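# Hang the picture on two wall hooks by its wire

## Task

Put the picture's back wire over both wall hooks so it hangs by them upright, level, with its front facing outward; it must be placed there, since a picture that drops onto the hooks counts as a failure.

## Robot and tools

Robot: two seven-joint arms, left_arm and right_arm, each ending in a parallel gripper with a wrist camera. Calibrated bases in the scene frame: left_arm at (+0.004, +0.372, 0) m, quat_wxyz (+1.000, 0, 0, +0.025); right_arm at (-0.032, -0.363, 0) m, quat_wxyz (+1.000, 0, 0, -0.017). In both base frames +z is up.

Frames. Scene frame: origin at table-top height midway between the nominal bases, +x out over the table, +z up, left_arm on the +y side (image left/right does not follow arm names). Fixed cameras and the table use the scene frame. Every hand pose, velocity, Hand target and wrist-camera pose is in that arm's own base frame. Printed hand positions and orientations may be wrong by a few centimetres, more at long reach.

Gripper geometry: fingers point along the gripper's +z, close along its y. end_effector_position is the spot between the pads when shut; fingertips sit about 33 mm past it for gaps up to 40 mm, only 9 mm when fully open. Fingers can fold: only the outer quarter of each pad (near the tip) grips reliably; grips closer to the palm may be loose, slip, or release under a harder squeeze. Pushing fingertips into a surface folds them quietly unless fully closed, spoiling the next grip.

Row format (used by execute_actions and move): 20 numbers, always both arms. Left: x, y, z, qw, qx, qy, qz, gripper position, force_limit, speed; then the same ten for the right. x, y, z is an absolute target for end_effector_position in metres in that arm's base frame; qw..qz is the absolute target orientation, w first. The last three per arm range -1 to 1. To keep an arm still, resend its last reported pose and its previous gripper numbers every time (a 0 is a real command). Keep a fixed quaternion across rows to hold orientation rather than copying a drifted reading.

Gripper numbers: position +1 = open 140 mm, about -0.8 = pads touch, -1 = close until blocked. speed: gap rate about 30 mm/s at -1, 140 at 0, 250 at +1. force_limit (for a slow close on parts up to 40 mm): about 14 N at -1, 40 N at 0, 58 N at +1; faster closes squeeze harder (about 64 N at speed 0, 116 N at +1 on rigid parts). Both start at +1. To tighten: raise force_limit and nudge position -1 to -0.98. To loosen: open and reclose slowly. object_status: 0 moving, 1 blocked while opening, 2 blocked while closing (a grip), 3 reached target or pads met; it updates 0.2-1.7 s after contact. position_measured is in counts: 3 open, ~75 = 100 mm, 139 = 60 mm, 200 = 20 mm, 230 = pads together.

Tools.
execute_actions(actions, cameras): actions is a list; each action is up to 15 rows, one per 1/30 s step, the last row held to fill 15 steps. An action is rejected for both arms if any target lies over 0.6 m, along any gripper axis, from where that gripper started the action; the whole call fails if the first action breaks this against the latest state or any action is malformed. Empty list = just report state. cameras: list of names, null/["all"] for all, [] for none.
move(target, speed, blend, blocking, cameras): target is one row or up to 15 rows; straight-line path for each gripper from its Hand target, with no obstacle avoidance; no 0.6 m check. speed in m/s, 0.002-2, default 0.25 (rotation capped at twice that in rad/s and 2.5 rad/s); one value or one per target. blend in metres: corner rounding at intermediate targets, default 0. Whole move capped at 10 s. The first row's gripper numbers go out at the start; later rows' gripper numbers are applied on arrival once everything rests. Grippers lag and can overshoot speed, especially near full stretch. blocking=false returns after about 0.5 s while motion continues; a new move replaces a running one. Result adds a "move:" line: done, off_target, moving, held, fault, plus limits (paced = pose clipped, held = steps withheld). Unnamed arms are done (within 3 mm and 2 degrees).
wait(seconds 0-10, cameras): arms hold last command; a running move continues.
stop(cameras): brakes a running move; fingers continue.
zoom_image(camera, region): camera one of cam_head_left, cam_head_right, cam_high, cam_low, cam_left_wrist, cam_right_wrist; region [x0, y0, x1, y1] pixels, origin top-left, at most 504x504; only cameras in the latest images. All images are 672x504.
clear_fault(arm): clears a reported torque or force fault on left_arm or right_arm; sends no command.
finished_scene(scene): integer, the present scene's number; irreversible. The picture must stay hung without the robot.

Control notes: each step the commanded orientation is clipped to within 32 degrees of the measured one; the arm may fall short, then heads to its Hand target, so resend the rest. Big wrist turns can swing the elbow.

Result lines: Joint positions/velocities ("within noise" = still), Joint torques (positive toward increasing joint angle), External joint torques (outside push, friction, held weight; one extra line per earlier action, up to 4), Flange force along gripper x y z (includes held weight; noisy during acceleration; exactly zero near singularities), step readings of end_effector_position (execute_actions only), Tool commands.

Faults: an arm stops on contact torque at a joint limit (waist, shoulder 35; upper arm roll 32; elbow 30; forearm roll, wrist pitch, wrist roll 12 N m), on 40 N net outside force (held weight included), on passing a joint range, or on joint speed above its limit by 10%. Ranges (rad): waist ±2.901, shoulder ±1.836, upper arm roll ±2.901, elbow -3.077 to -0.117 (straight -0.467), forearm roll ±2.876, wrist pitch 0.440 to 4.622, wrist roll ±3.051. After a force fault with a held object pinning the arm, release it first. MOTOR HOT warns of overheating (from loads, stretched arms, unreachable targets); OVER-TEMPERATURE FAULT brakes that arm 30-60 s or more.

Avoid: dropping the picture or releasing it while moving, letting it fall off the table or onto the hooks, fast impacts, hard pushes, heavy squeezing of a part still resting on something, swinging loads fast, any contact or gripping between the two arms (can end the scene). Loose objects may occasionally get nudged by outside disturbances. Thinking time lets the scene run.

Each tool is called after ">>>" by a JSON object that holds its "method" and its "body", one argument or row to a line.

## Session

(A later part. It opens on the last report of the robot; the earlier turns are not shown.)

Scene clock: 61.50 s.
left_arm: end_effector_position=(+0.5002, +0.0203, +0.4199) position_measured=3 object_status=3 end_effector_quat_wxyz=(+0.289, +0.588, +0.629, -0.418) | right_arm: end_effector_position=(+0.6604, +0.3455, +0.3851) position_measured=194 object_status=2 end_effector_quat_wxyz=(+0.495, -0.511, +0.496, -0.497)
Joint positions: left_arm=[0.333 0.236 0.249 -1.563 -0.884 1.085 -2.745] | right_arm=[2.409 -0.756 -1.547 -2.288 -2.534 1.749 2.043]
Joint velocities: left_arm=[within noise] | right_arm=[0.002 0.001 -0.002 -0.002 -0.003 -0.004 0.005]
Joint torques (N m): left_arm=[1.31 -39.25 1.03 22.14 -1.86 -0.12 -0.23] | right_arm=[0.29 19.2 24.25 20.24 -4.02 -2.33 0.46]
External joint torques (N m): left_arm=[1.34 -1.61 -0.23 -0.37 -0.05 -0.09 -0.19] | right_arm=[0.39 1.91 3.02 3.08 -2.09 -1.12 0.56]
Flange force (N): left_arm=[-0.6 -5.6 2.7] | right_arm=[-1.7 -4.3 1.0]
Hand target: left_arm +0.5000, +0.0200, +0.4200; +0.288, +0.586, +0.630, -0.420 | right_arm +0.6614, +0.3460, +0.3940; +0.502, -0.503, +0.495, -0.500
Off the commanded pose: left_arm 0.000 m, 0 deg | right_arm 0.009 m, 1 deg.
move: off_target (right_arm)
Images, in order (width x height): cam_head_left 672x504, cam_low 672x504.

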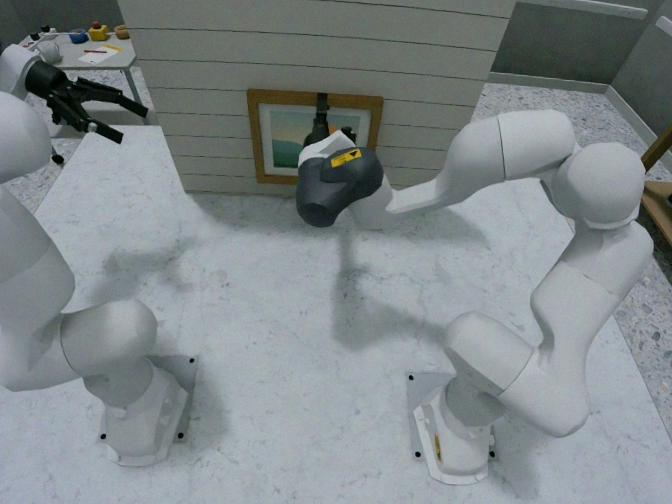

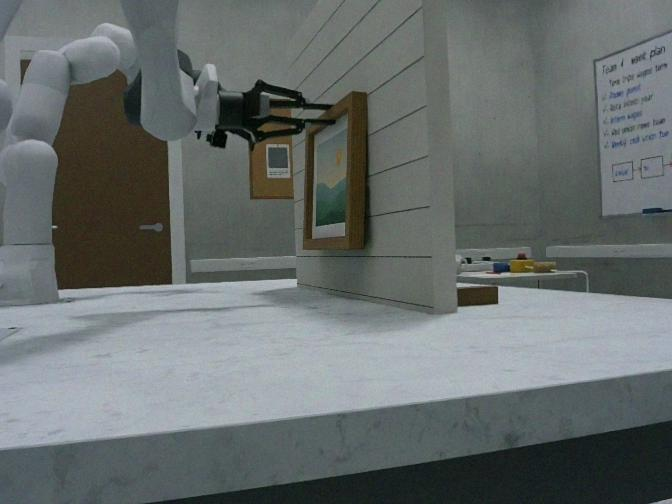

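>>> {"method": "move", "body": {
  "target": [0.50,0.02,0.42,0.288,0.586,0.630,-0.420,1,1,1,0.6612,0.346,0.389,0.50175,-0.50275,0.49525,-0.50025,-0.98,0,-1],
  "speed": 0.02,
  "cameras": []
}}

>>> {"method": "move", "body": {
  "target": [0.50,0.02,0.42,0.288,0.586,0.630,-0.420,1,1,1,0.6608,0.346,0.385,0.50175,-0.50275,0.49525,-0.50025,-0.98,0,-1],
  "speed": 0.02,
  "cameras": ["cam_low","cam_head_left","cam_left_wrist"]
}}

>>> {"method": "zoom_image", "body": {
  "camera": "cam_low",
  "region": [270, 60, 400, 260]
}}

>>> {"method": "zoom_image", "body": {
  "camera": "cam_head_left",
  "region": [220, 60, 420, 210]
}}

Scene clock: 62.60 s.
left_arm: end_effector_position=(+0.5002, +0.0203, +0.4199) position_measured=3 object_status=3 end_effector_quat_wxyz=(+0.289, +0.588, +0.629, -0.418) | right_arm: end_effector_position=(+0.6601, +0.3459, +0.3843) position_measured=194 object_status=2 end_effector_quat_wxyz=(+0.497, -0.509, +0.495, -0.500)
Joint positions: left_arm=[0.333 0.236 0.249 -1.563 -0.884 1.085 -2.745] | right_arm=[2.417 -0.756 -1.555 -2.29 -2.544 1.738 2.051]
Joint velocities: left_arm=[within noise] | right_arm=[0.002 0 -0.001 -0.001 -0.002 -0.003 0.004]
Joint torques (N m): left_arm=[1.29 -39.25 0.99 22.15 -1.87 -0.11 -0.24] | right_arm=[-0.17 18.56 21.96 19.93 -3.43 -1.76 0.45]
External joint torques (N m): left_arm=[1.27 -1.49 -0.33 -0.44 -0.06 -0.09 -0.2] | right_arm=[0.03 1.14 0.86 2.87 -1.49 -0.51 0.55]
Flange force (N): left_arm=[-0.6 -5.4 2.9] | right_arm=[-3.7 -0.7 5.8]
Hand target: left_arm +0.5000, +0.0200, +0.4200; +0.288, +0.586, +0.630, -0.420 | right_arm +0.6612, +0.3460, +0.3890; +0.502, -0.503, +0.495, -0.500
Off the commanded pose: left_arm 0.000 m, 0 deg | right_arm 0.005 m, 1 deg.
move: off_target (right_arm)
No camera images: "cameras" was empty.

Scene clock: 63.33 s.
left_arm: end_effector_position=(+0.5002, +0.0203, +0.4199) position_measured=3 object_status=3 end_effector_quat_wxyz=(+0.289, +0.588, +0.629, -0.418) | right_arm: end_effector_position=(+0.6597, +0.3460, +0.3839) position_measured=194 object_status=2 end_effector_quat_wxyz=(+0.498, -0.507, +0.493, -0.502)
Joint positions: left_arm=[0.333 0.236 0.249 -1.563 -0.884 1.085 -2.745] | right_arm=[2.423 -0.756 -1.561 -2.292 -2.552 1.729 2.056]
Joint velocities: left_arm=[within noise] | right_arm=[0.002 -0.001 -0.004 -0.003 -0.002 -0.002 0.002]
Joint torques (N m): left_arm=[1.29 -39.25 1 22.17 -1.86 -0.13 -0.22] | right_arm=[-0.29 17.23 20.52 19.29 -2.9 -1.17 0.47]
External joint torques (N m): left_arm=[1.22 -1.39 -0.36 -0.44 -0.06 -0.1 -0.18] | right_arm=[0 -0.28 -0.47 2.26 -0.95 0.13 0.57]
Flange force (N): left_arm=[-0.5 -5.1 2.7] | right_arm=[-4.6 2.0 8.4]
Hand target: left_arm +0.5000, +0.0200, +0.4200; +0.288, +0.586, +0.630, -0.420 | right_arm +0.6608, +0.3460, +0.3850; +0.502, -0.503, +0.495, -0.500
Off the commanded pose: left_arm 0.000 m, 0 deg | right_arm 0.002 m, 1 deg.
move: done
Images, in order (width x height): cam_head_left 672x504, cam_low 672x504, cam_left_wrist 672x504.

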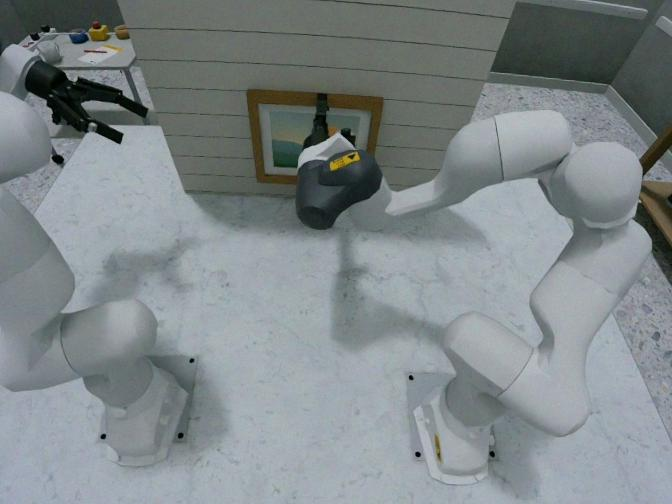

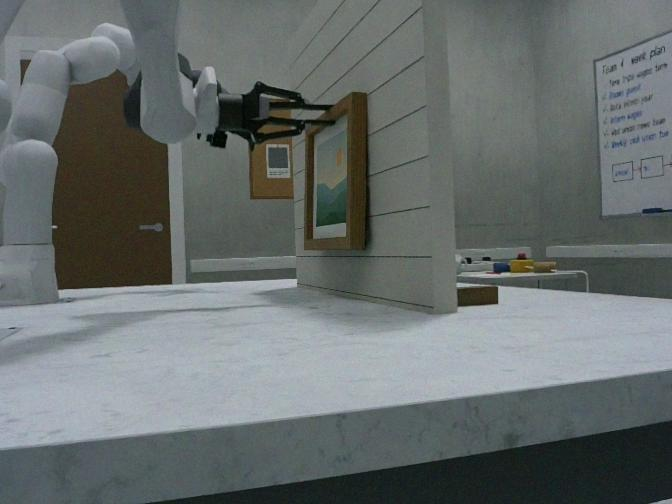

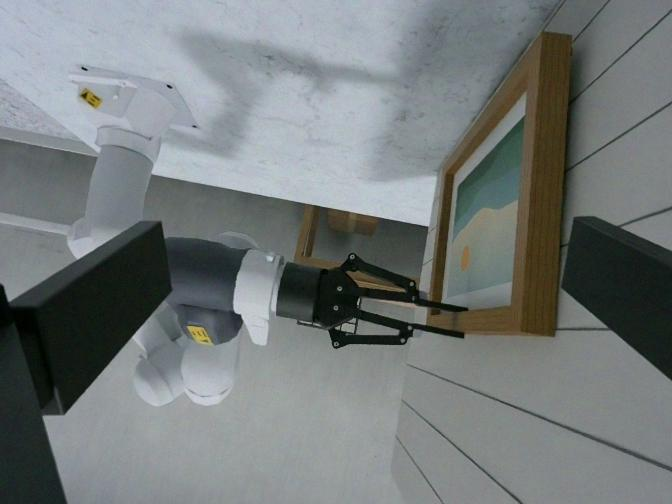

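Scaled by 2.520 from the camera's 672x504 image, which has a finer 960x720 frame.

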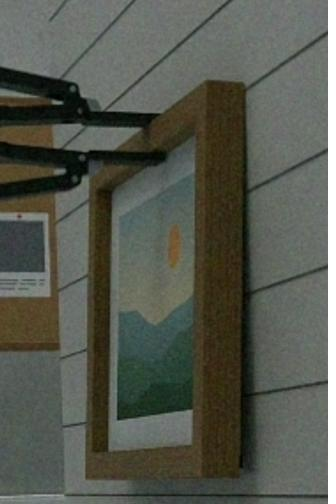

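Scaled by 2.520 from the camera's 672x504 image, which has a finer 960x720 frame.

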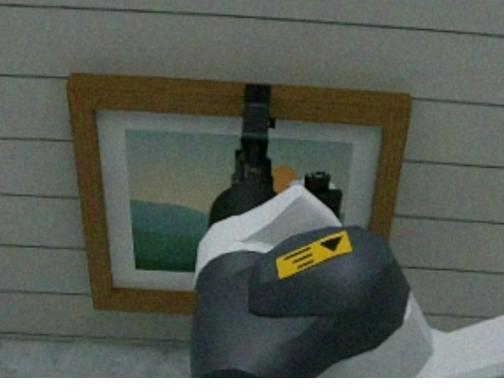

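>>> {"method": "move", "body": {
  "target": [0.50,0.02,0.42,0.288,0.586,0.630,-0.420,1,1,1,0.652,0.346,0.385,0.50175,-0.50275,0.49525,-0.50025,-0.98,0,-1],
  "speed": 0.02,
  "cameras": ["cam_left_wrist"]
}}

>>> {"method": "zoom_image", "body": {
  "camera": "cam_left_wrist",
  "region": [400, 20, 640, 360]
}}

Scene clock: 64.33 s.
left_arm: end_effector_position=(+0.5002, +0.0203, +0.4199) position_measured=3 object_status=3 end_effector_quat_wxyz=(+0.289, +0.588, +0.629, -0.418) | right_arm: end_effector_position=(+0.6529, +0.3455, +0.3839) position_measured=194 object_status=2 end_effector_quat_wxyz=(+0.499, -0.506, +0.493, -0.503)
Joint positions: left_arm=[0.333 0.236 0.249 -1.563 -0.884 1.085 -2.745] | right_arm=[2.413 -0.756 -1.546 -2.313 -2.55 1.713 2.06]
Joint velocities: left_arm=[within noise] | right_arm=[0 -0.001 0.001 -0.002 -0.001 -0.003 -0.002]
Joint torques (N m): left_arm=[1.28 -39.22 0.98 22.18 -1.87 -0.11 -0.22] | right_arm=[-0.37 16.89 22.9 16.74 -1.91 -1.36 0.37]
External joint torques (N m): left_arm=[1.28 -1.32 -0.34 -0.45 -0.06 -0.08 -0.17] | right_arm=[-0.33 -0.16 1.87 -0.13 0.09 -0.08 0.47]
Flange force (N): left_arm=[-0.4 -5.0 2.6] | right_arm=[5.2 -4.4 -5.5]
Hand target: left_arm +0.5000, +0.0200, +0.4200; +0.288, +0.586, +0.630, -0.420 | right_arm +0.6520, +0.3460, +0.3850; +0.502, -0.503, +0.495, -0.500
Off the commanded pose: left_arm 0.000 m, 0 deg | right_arm 0.002 m, 1 deg.
move: done
Images, in order (width x height): cam_left_wrist 672x504.

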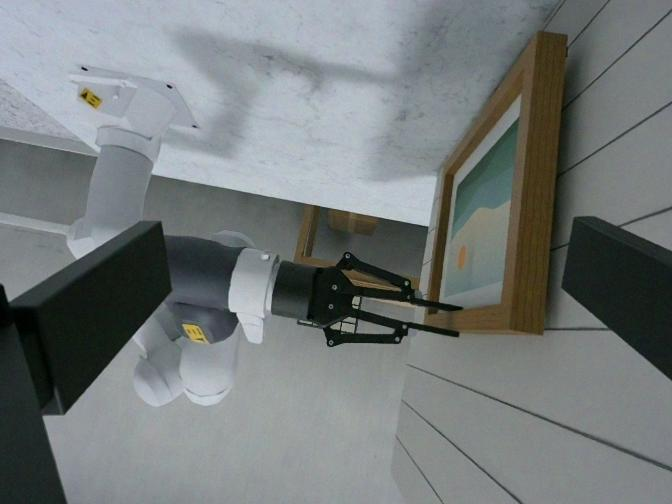

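Scaled by 1.482 from the camera's 672x504 image, which has a finer 960x720 frame.

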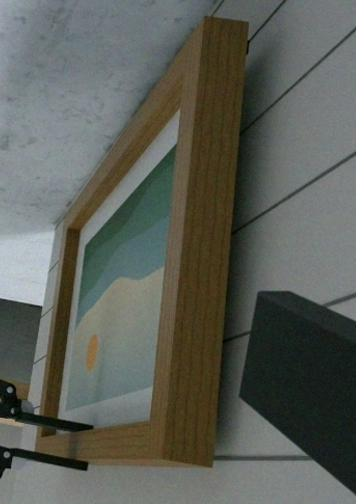

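>>> {"method": "move", "body": {
  "target": [0.50,0.02,0.42,0.288,0.586,0.630,-0.420,1,1,1,0.6495,0.346,0.385,0.50175,-0.50275,0.49525,-0.50025,-0.98,0,-1],
  "speed": 0.02,
  "cameras": []
}}

Scene clock: 65.17 s.
left_arm: end_effector_position=(+0.5002, +0.0203, +0.4199) position_measured=3 object_status=3 end_effector_quat_wxyz=(+0.289, +0.588, +0.629, -0.418) | right_arm: end_effector_position=(+0.6506, +0.3454, +0.3842) position_measured=194 object_status=2 end_effector_quat_wxyz=(+0.499, -0.505, +0.493, -0.503)
Joint positions: left_arm=[0.333 0.236 0.249 -1.563 -0.884 1.085 -2.745] | right_arm=[2.409 -0.757 -1.54 -2.319 -2.549 1.707 2.06]
Joint velocities: left_arm=[within noise] | right_arm=[-0.001 -0.004 0 -0.002 0.001 -0.002 0]
Joint torques (N m): left_arm=[1.27 -39.25 1 22.16 -1.85 -0.12 -0.24] | right_arm=[-0.48 16.79 22.55 16.56 -1.83 -1.4 0.33]
External joint torques (N m): left_arm=[1.36 -1.57 -0.22 -0.38 -0.04 -0.09 -0.19] | right_arm=[-0.54 -0.05 1.47 -0.23 0.18 -0.14 0.43]
Flange force (N): left_arm=[-0.6 -5.5 2.6] | right_arm=[5.4 -3.9 -5.4]
Hand target: left_arm +0.5000, +0.0200, +0.4200; +0.288, +0.586, +0.630, -0.420 | right_arm +0.6495, +0.3460, +0.3850; +0.502, -0.503, +0.495, -0.500
Off the commanded pose: left_arm 0.000 m, 0 deg | right_arm 0.001 m, 1 deg.
move: done
No camera images: "cameras" was empty.

>>> {"method": "move", "body": {
  "target": [0.50,0.02,0.42,0.288,0.586,0.630,-0.420,1,1,1,0.645,0.346,0.385,0.50175,-0.50275,0.49525,-0.50025,-0.98,0,-1],
  "speed": 0.02,
  "cameras": ["cam_left_wrist"]
}}

>>> {"method": "zoom_image", "body": {
  "camera": "cam_left_wrist",
  "region": [400, 20, 640, 360]
}}

Scene clock: 66.17 s.
left_arm: end_effector_position=(+0.5002, +0.0203, +0.4199) position_measured=3 object_status=3 end_effector_quat_wxyz=(+0.289, +0.588, +0.629, -0.418) | right_arm: end_effector_position=(+0.6467, +0.3447, +0.3846) position_measured=194 object_status=2 end_effector_quat_wxyz=(+0.499, -0.505, +0.493, -0.503)
Joint positions: left_arm=[0.333 0.236 0.249 -1.563 -0.884 1.085 -2.745] | right_arm=[2.403 -0.758 -1.53 -2.33 -2.545 1.697 2.06]
Joint velocities: left_arm=[within noise] | right_arm=[0 -0.002 0.002 -0.002 0.001 -0.003 0.002]
Joint torques (N m): left_arm=[1.35 -39.22 1 22.12 -1.87 -0.12 -0.23] | right_arm=[-0.04 16.36 22.76 16.03 -1.79 -1.16 0.36]
External joint torques (N m): left_arm=[1.38 -1.49 -0.28 -0.42 -0.06 -0.08 -0.19] | right_arm=[-0.02 -0.14 1.75 -0.87 0.25 0.13 0.46]
Flange force (N): left_arm=[-0.5 -5.4 2.6] | right_arm=[5.4 -3.7 -6.5]
Hand target: left_arm +0.5000, +0.0200, +0.4200; +0.288, +0.586, +0.630, -0.420 | right_arm +0.6450, +0.3460, +0.3850; +0.502, -0.503, +0.495, -0.500
Off the commanded pose: left_arm 0.000 m, 0 deg | right_arm 0.002 m, 1 deg.
move: done
Images, in order (width x height): cam_left_wrist 672x504.

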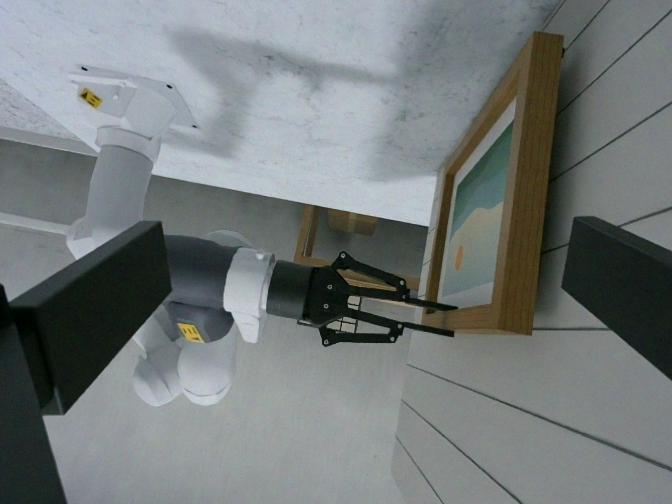

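Scaled by 1.482 from the camera's 672x504 image, which has a finer 960x720 frame.

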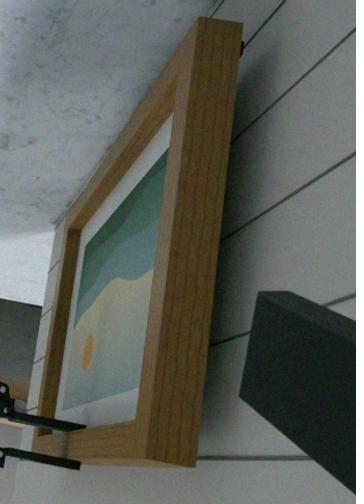

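>>> {"method": "move", "body": {
  "target": [
    [0.50,0.02,0.42,0.288,0.586,0.630,-0.420,1,1,1,0.6595,0.346,0.385,0.50175,-0.50275,0.49525,-0.50025,-0.98,0,-1],
    [0.50,0.02,0.42,0.288,0.586,0.630,-0.420,1,1,1,0.6595,0.346,0.385,0.50175,-0.50275,0.49525,-0.50025,-0.08,0,-1]
  ],
  "speed": 0.02
}}

>>> {"method": "zoom_image", "body": {
  "camera": "cam_head_left",
  "region": [220, 60, 420, 210]
}}

>>> {"method": "zoom_image", "body": {
  "camera": "cam_left_wrist",
  "region": [400, 20, 640, 360]
}}

Scene clock: 68.97 s.
left_arm: end_effector_position=(+0.5002, +0.0203, +0.4199) position_measured=3 object_status=3 end_effector_quat_wxyz=(+0.289, +0.588, +0.629, -0.418) | right_arm: end_effector_position=(+0.6592, +0.3457, +0.3852) position_measured=139 object_status=0 end_effector_quat_wxyz=(+0.501, -0.503, +0.495, -0.501)
Joint positions: left_arm=[0.333 0.236 0.249 -1.562 -0.884 1.085 -2.745] | right_arm=[2.422 -0.764 -1.558 -2.295 -2.558 1.72 2.06]
Joint velocities: within noise
Joint torques (N m): left_arm=[1.3 -39.25 0.99 22.15 -1.85 -0.12 -0.27] | right_arm=[-0.56 18.05 21.42 17.44 -2.05 -1.11 0.05]
External joint torques (N m): left_arm=[1.47 -1.39 -0.17 -0.47 -0.03 -0.08 -0.22] | right_arm=[-0.47 0.41 0.12 0.63 -0.07 0.15 0.16]
Flange force (N): left_arm=[-0.4 -5.3 2.5] | right_arm=[1.2 -1.3 0.8]
Hand target: left_arm +0.5000, +0.0200, +0.4200; +0.288, +0.586, +0.630, -0.420 | right_arm +0.6595, +0.3460, +0.3850; +0.502, -0.503, +0.495, -0.500
Off the commanded pose: left_arm 0.000 m, 0 deg | right_arm 0.000 m, 0 deg.
move: done

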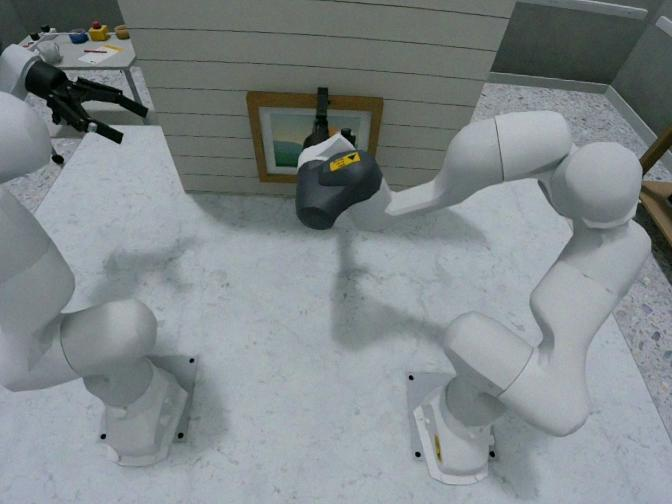

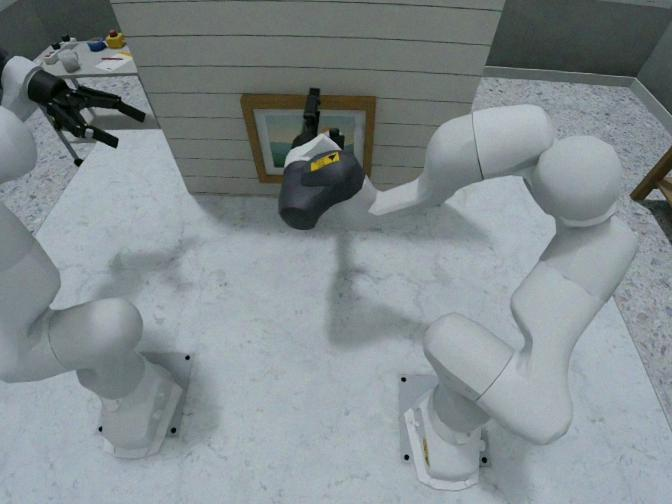

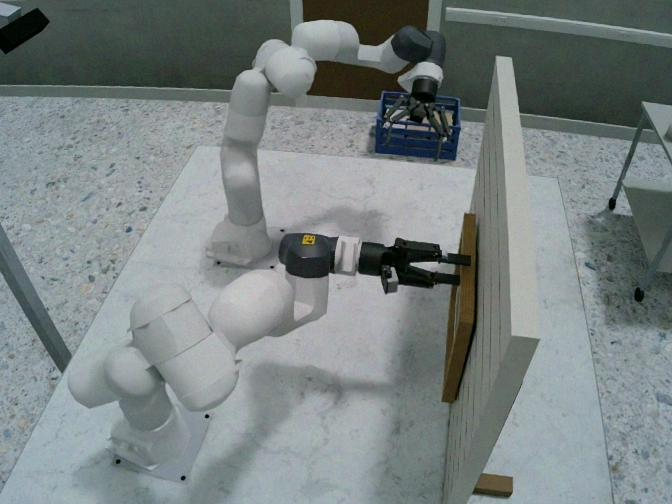

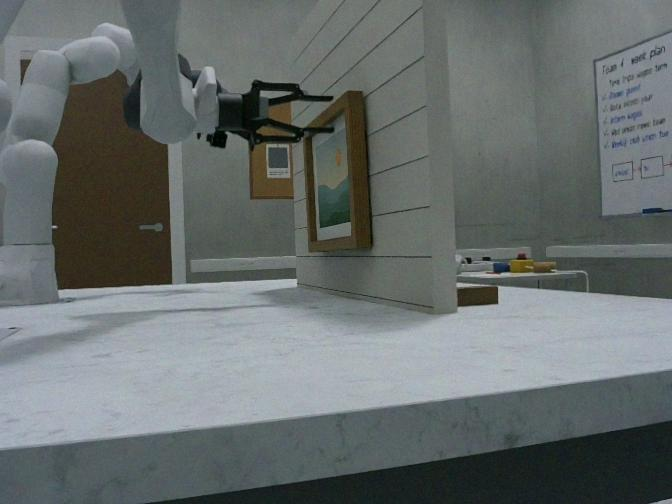

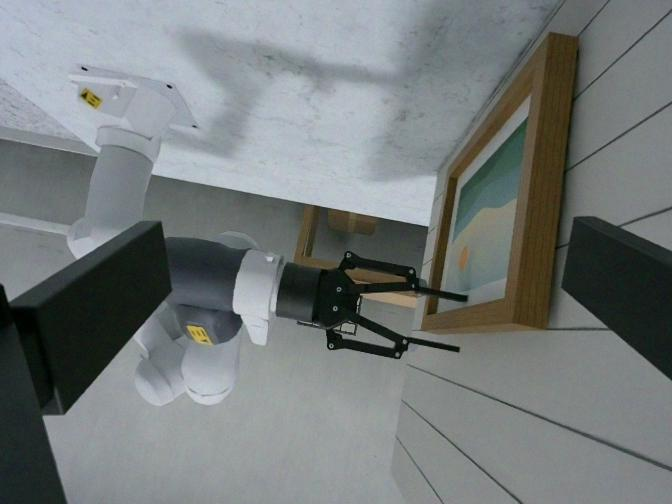

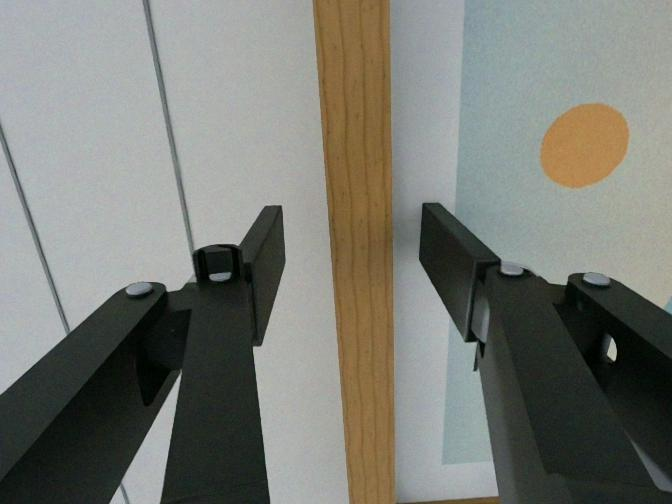

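Scaled by 2.520 from the camera's 672x504 image, which has a finer 960x720 frame.

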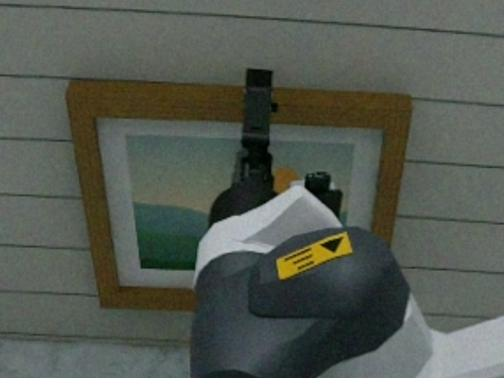

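Scaled by 1.482 from the camera's 672x504 image, which has a finer 960x720 frame.

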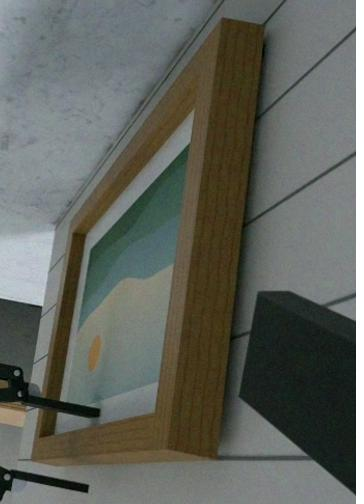

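>>> {"method": "move", "body": {
  "target": [0.50,0.02,0.42,0.288,0.586,0.630,-0.420,1,1,1,0.54,0.346,0.40,0.50175,-0.50275,0.49525,-0.50025,-0.08,0,-1],
  "speed": 0.1
}}

>>> {"method": "zoom_image", "body": {
  "camera": "cam_head_left",
  "region": [220, 60, 420, 210]
}}

>>> {"method": "zoom_image", "body": {
  "camera": "cam_head_right",
  "region": [220, 60, 420, 210]
}}

>>> {"method": "zoom_image", "body": {
  "camera": "cam_low",
  "region": [270, 60, 400, 260]
}}

Scene clock: 71.10 s.
left_arm: end_effector_position=(+0.5002, +0.0203, +0.4199) position_measured=3 object_status=3 end_effector_quat_wxyz=(+0.289, +0.588, +0.629, -0.418) | right_arm: end_effector_position=(+0.5397, +0.3480, +0.4002) position_measured=139 object_status=3 end_effector_quat_wxyz=(+0.501, -0.505, +0.492, -0.501)
Joint positions: left_arm=[0.333 0.236 0.249 -1.562 -0.884 1.085 -2.745] | right_arm=[2.282 -0.757 -1.244 -2.563 -2.386 1.513 2.068]
Joint velocities: left_arm=[within noise] | right_arm=[0 -0.001 -0.001 0 0 -0.005 0]
Joint torques (N m): left_arm=[1.31 -39.25 1.03 22.17 -1.86 -0.11 -0.23] | right_arm=[-1.22 7.93 18.46 17.48 -1.81 -1.52 0.27]
External joint torques (N m): left_arm=[1.45 -1.33 -0.16 -0.48 -0.03 -0.08 -0.19] | right_arm=[-1.15 -0.28 0.45 -0.01 0.53 -0.23 0.37]
Flange force (N): left_arm=[-0.3 -5.2 2.4] | right_arm=[5.5 -2.7 -2.9]
Hand target: left_arm +0.5000, +0.0200, +0.4200; +0.288, +0.586, +0.630, -0.420 | right_arm +0.5400, +0.3460, +0.4000; +0.502, -0.503, +0.495, -0.500
Off the commanded pose: left_arm 0.000 m, 0 deg | right_arm 0.002 m, 0 deg.
move: done

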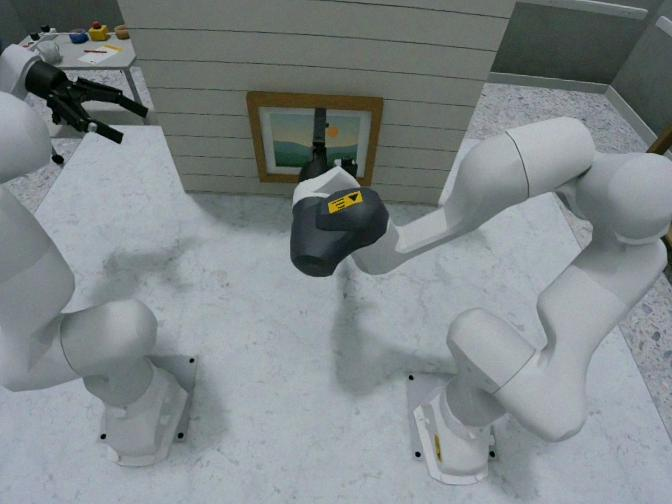

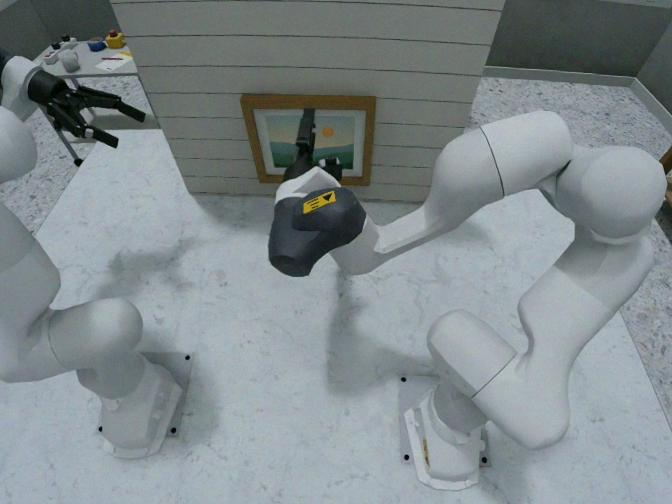

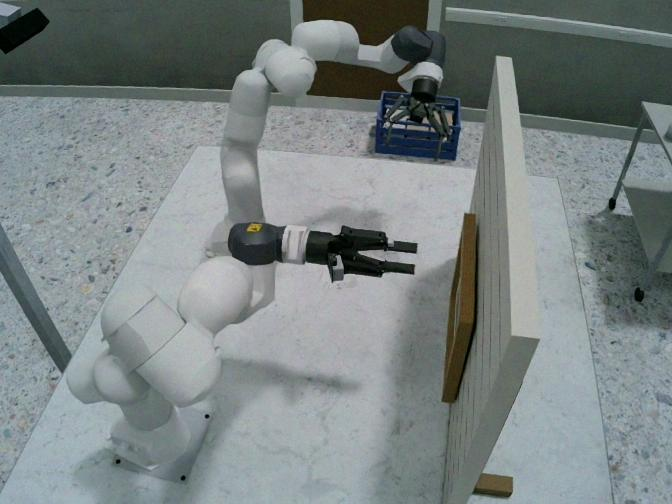

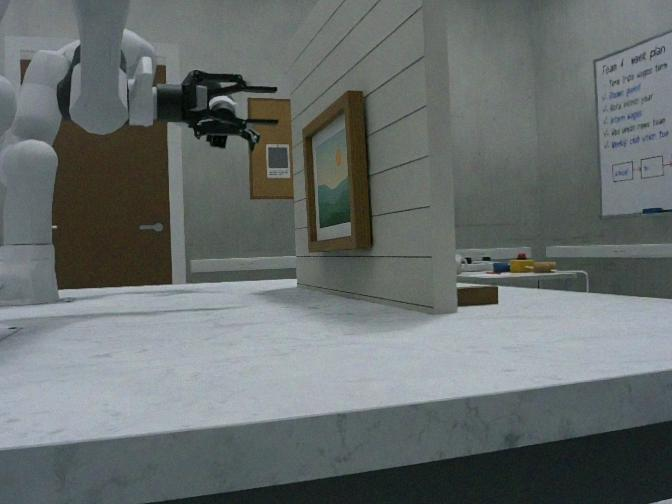

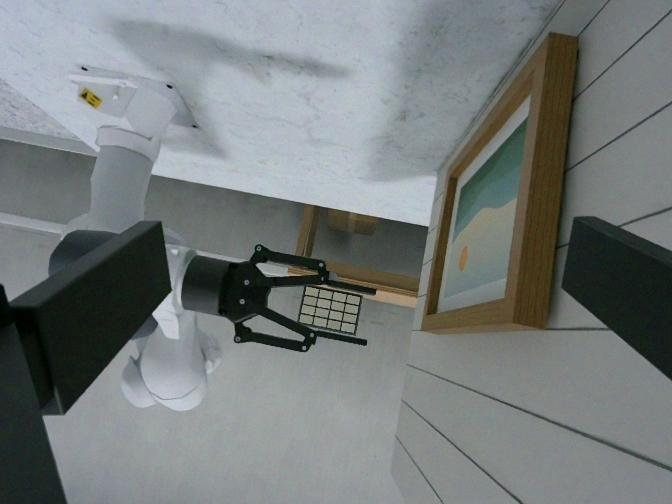

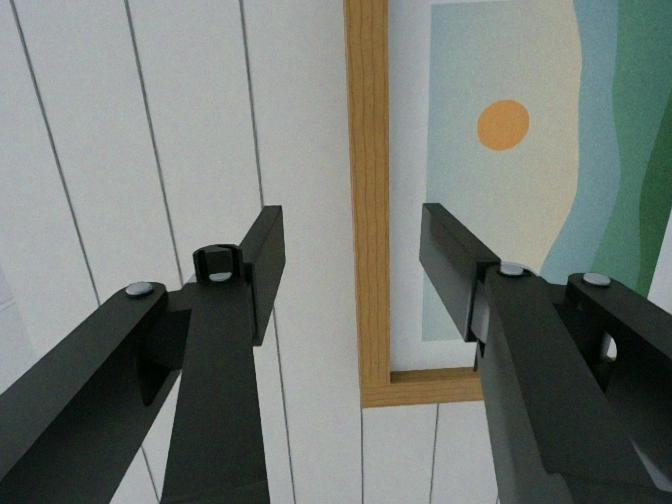

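Scaled by 2.520 from the camera's 672x504 image, which has a finer 960x720 frame.

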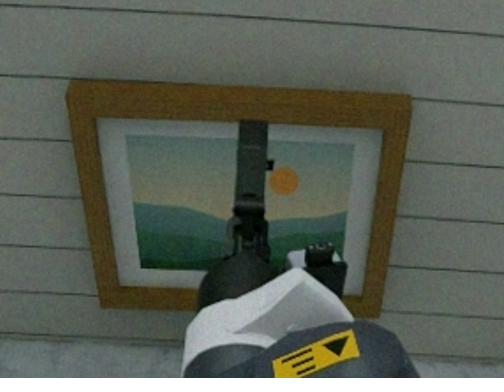

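Scaled by 2.520 from the camera's 672x504 image, which has a finer 960x720 frame.

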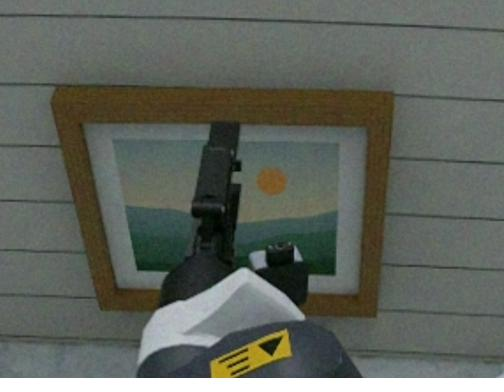

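Scaled by 2.520 from the camera's 672x504 image, which has a finer 960x720 frame.

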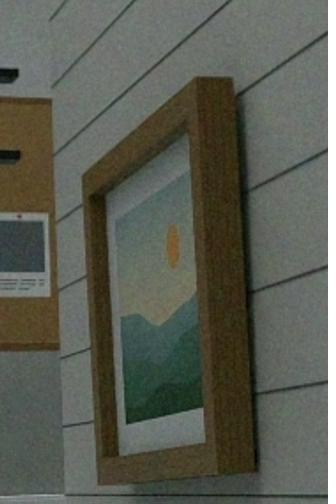

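>>> {"method": "zoom_image", "body": {
  "camera": "cam_head_left",
  "region": [235, 70, 335, 130]
}}

>>> {"method": "zoom_image", "body": {
  "camera": "cam_head_left",
  "region": [335, 70, 435, 130]
}}

>>> {"method": "zoom_image", "body": {
  "camera": "cam_head_right",
  "region": [220, 75, 320, 135]
}}

>>> {"method": "zoom_image", "body": {
  "camera": "cam_head_right",
  "region": [320, 75, 420, 135]
}}

Scaled by 5.040 from the camera's 672x504 image, which has a finer 960x720 frame.

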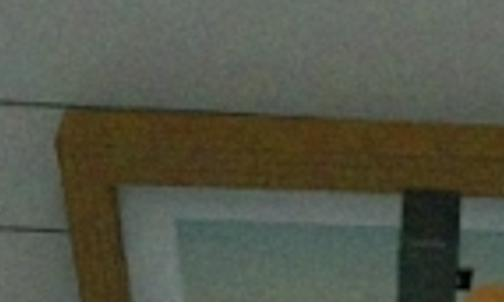

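Scaled by 5.040 from the camera's 672x504 image, which has a finer 960x720 frame.

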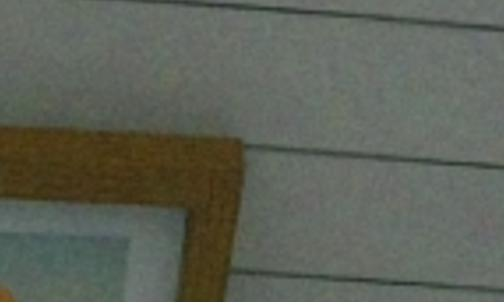

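Scaled by 5.040 from the camera's 672x504 image, which has a finer 960x720 frame.

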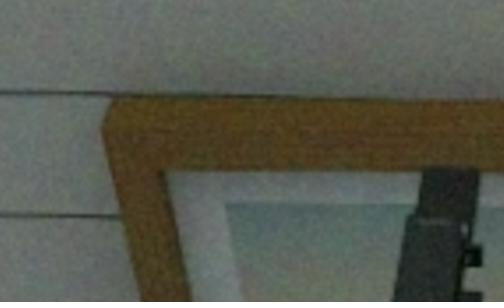

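Scaled by 5.040 from the camera's 672x504 image, which has a finer 960x720 frame.

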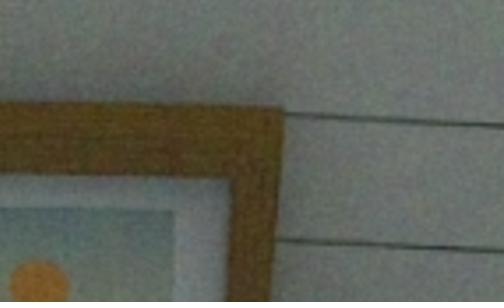

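>>> {"method": "wait", "body": {
  "seconds": 1.5,
  "cameras": ["cam_head_left","cam_low","cam_head_right"]
}}

>>> {"method": "zoom_image", "body": {
  "camera": "cam_head_left",
  "region": [220, 60, 420, 210]
}}

>>> {"method": "zoom_image", "body": {
  "camera": "cam_low",
  "region": [270, 60, 400, 260]
}}

Scene clock: 73.30 s.
left_arm: end_effector_position=(+0.5002, +0.0203, +0.4199) position_measured=3 object_status=3 end_effector_quat_wxyz=(+0.289, +0.588, +0.629, -0.418) | right_arm: end_effector_position=(+0.5397, +0.3477, +0.4002) position_measured=139 object_status=3 end_effector_quat_wxyz=(+0.501, -0.505, +0.492, -0.501)
Joint positions: left_arm=[0.333 0.236 0.249 -1.562 -0.884 1.085 -2.745] | right_arm=[2.282 -0.757 -1.244 -2.563 -2.386 1.512 2.069]
Joint velocities: within noise
Joint torques (N m): left_arm=[1.31 -39.21 0.99 22.15 -1.86 -0.12 -0.22] | right_arm=[-1.17 8.08 18.4 17.59 -1.9 -1.44 0.2]
External joint torques (N m): left_arm=[1.46 -1.42 -0.19 -0.45 -0.04 -0.08 -0.17] | right_arm=[-1.02 -0.14 0.47 0.07 0.43 -0.13 0.31]
Flange force (N): left_arm=[-0.3 -5.4 2.5] | right_arm=[4.7 -2.5 -2.3]
Hand target: left_arm +0.5000, +0.0200, +0.4200; +0.288, +0.586, +0.630, -0.420 | right_arm +0.5400, +0.3460, +0.4000; +0.502, -0.503, +0.495, -0.500
Tool commands: left_gripper/position=+1.0 left_gripper/force_limit=+1.0 left_gripper/speed=+1.0 right_gripper/position=-0.08 right_gripper/force_limit=+0.0 right_gripper/speed=-1.0
Off the commanded pose: left_arm 0.000 m, 0 deg | right_arm 0.002 m, 0 deg.
wait: 1.50 s; at rest from the start
Images, in order (width x height): cam_head_left 672x504, cam_head_right 672x504, cam_low 672x504.

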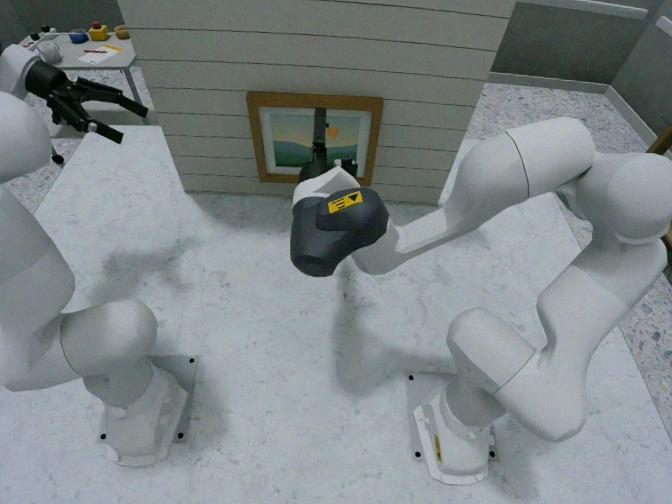

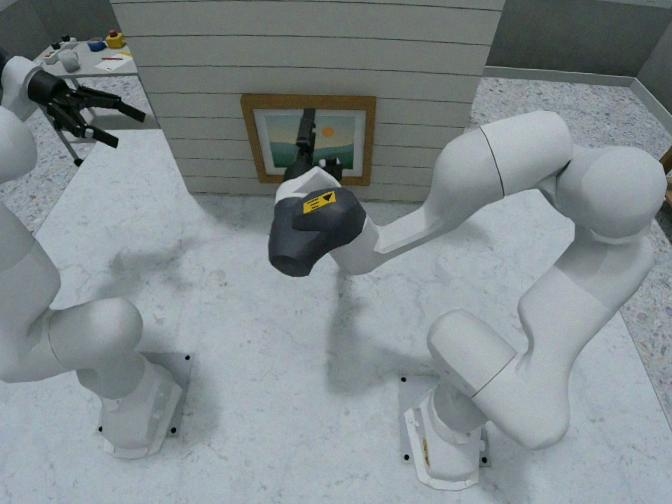

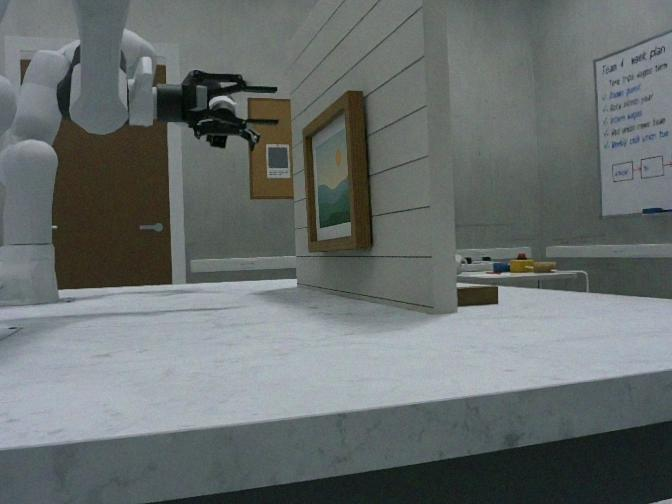

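Scaled by 2.520 from the camera's 672x504 image, which has a finer 960x720 frame.

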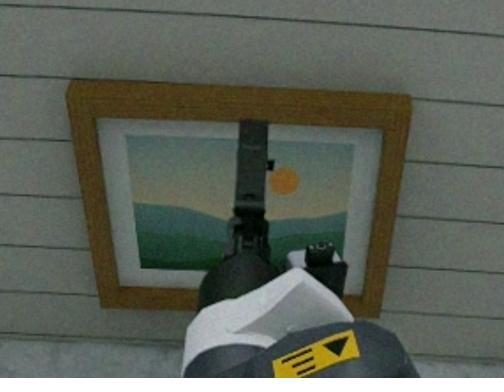

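Scaled by 2.520 from the camera's 672x504 image, which has a finer 960x720 frame.

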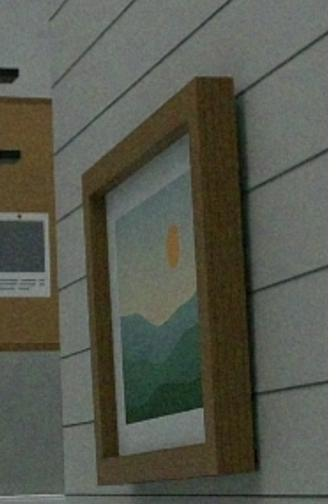

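Stable. Finish.

>>> {"method": "finished_scene", "body": {
  "scene": 1
}}

The scene is finished: the task was done.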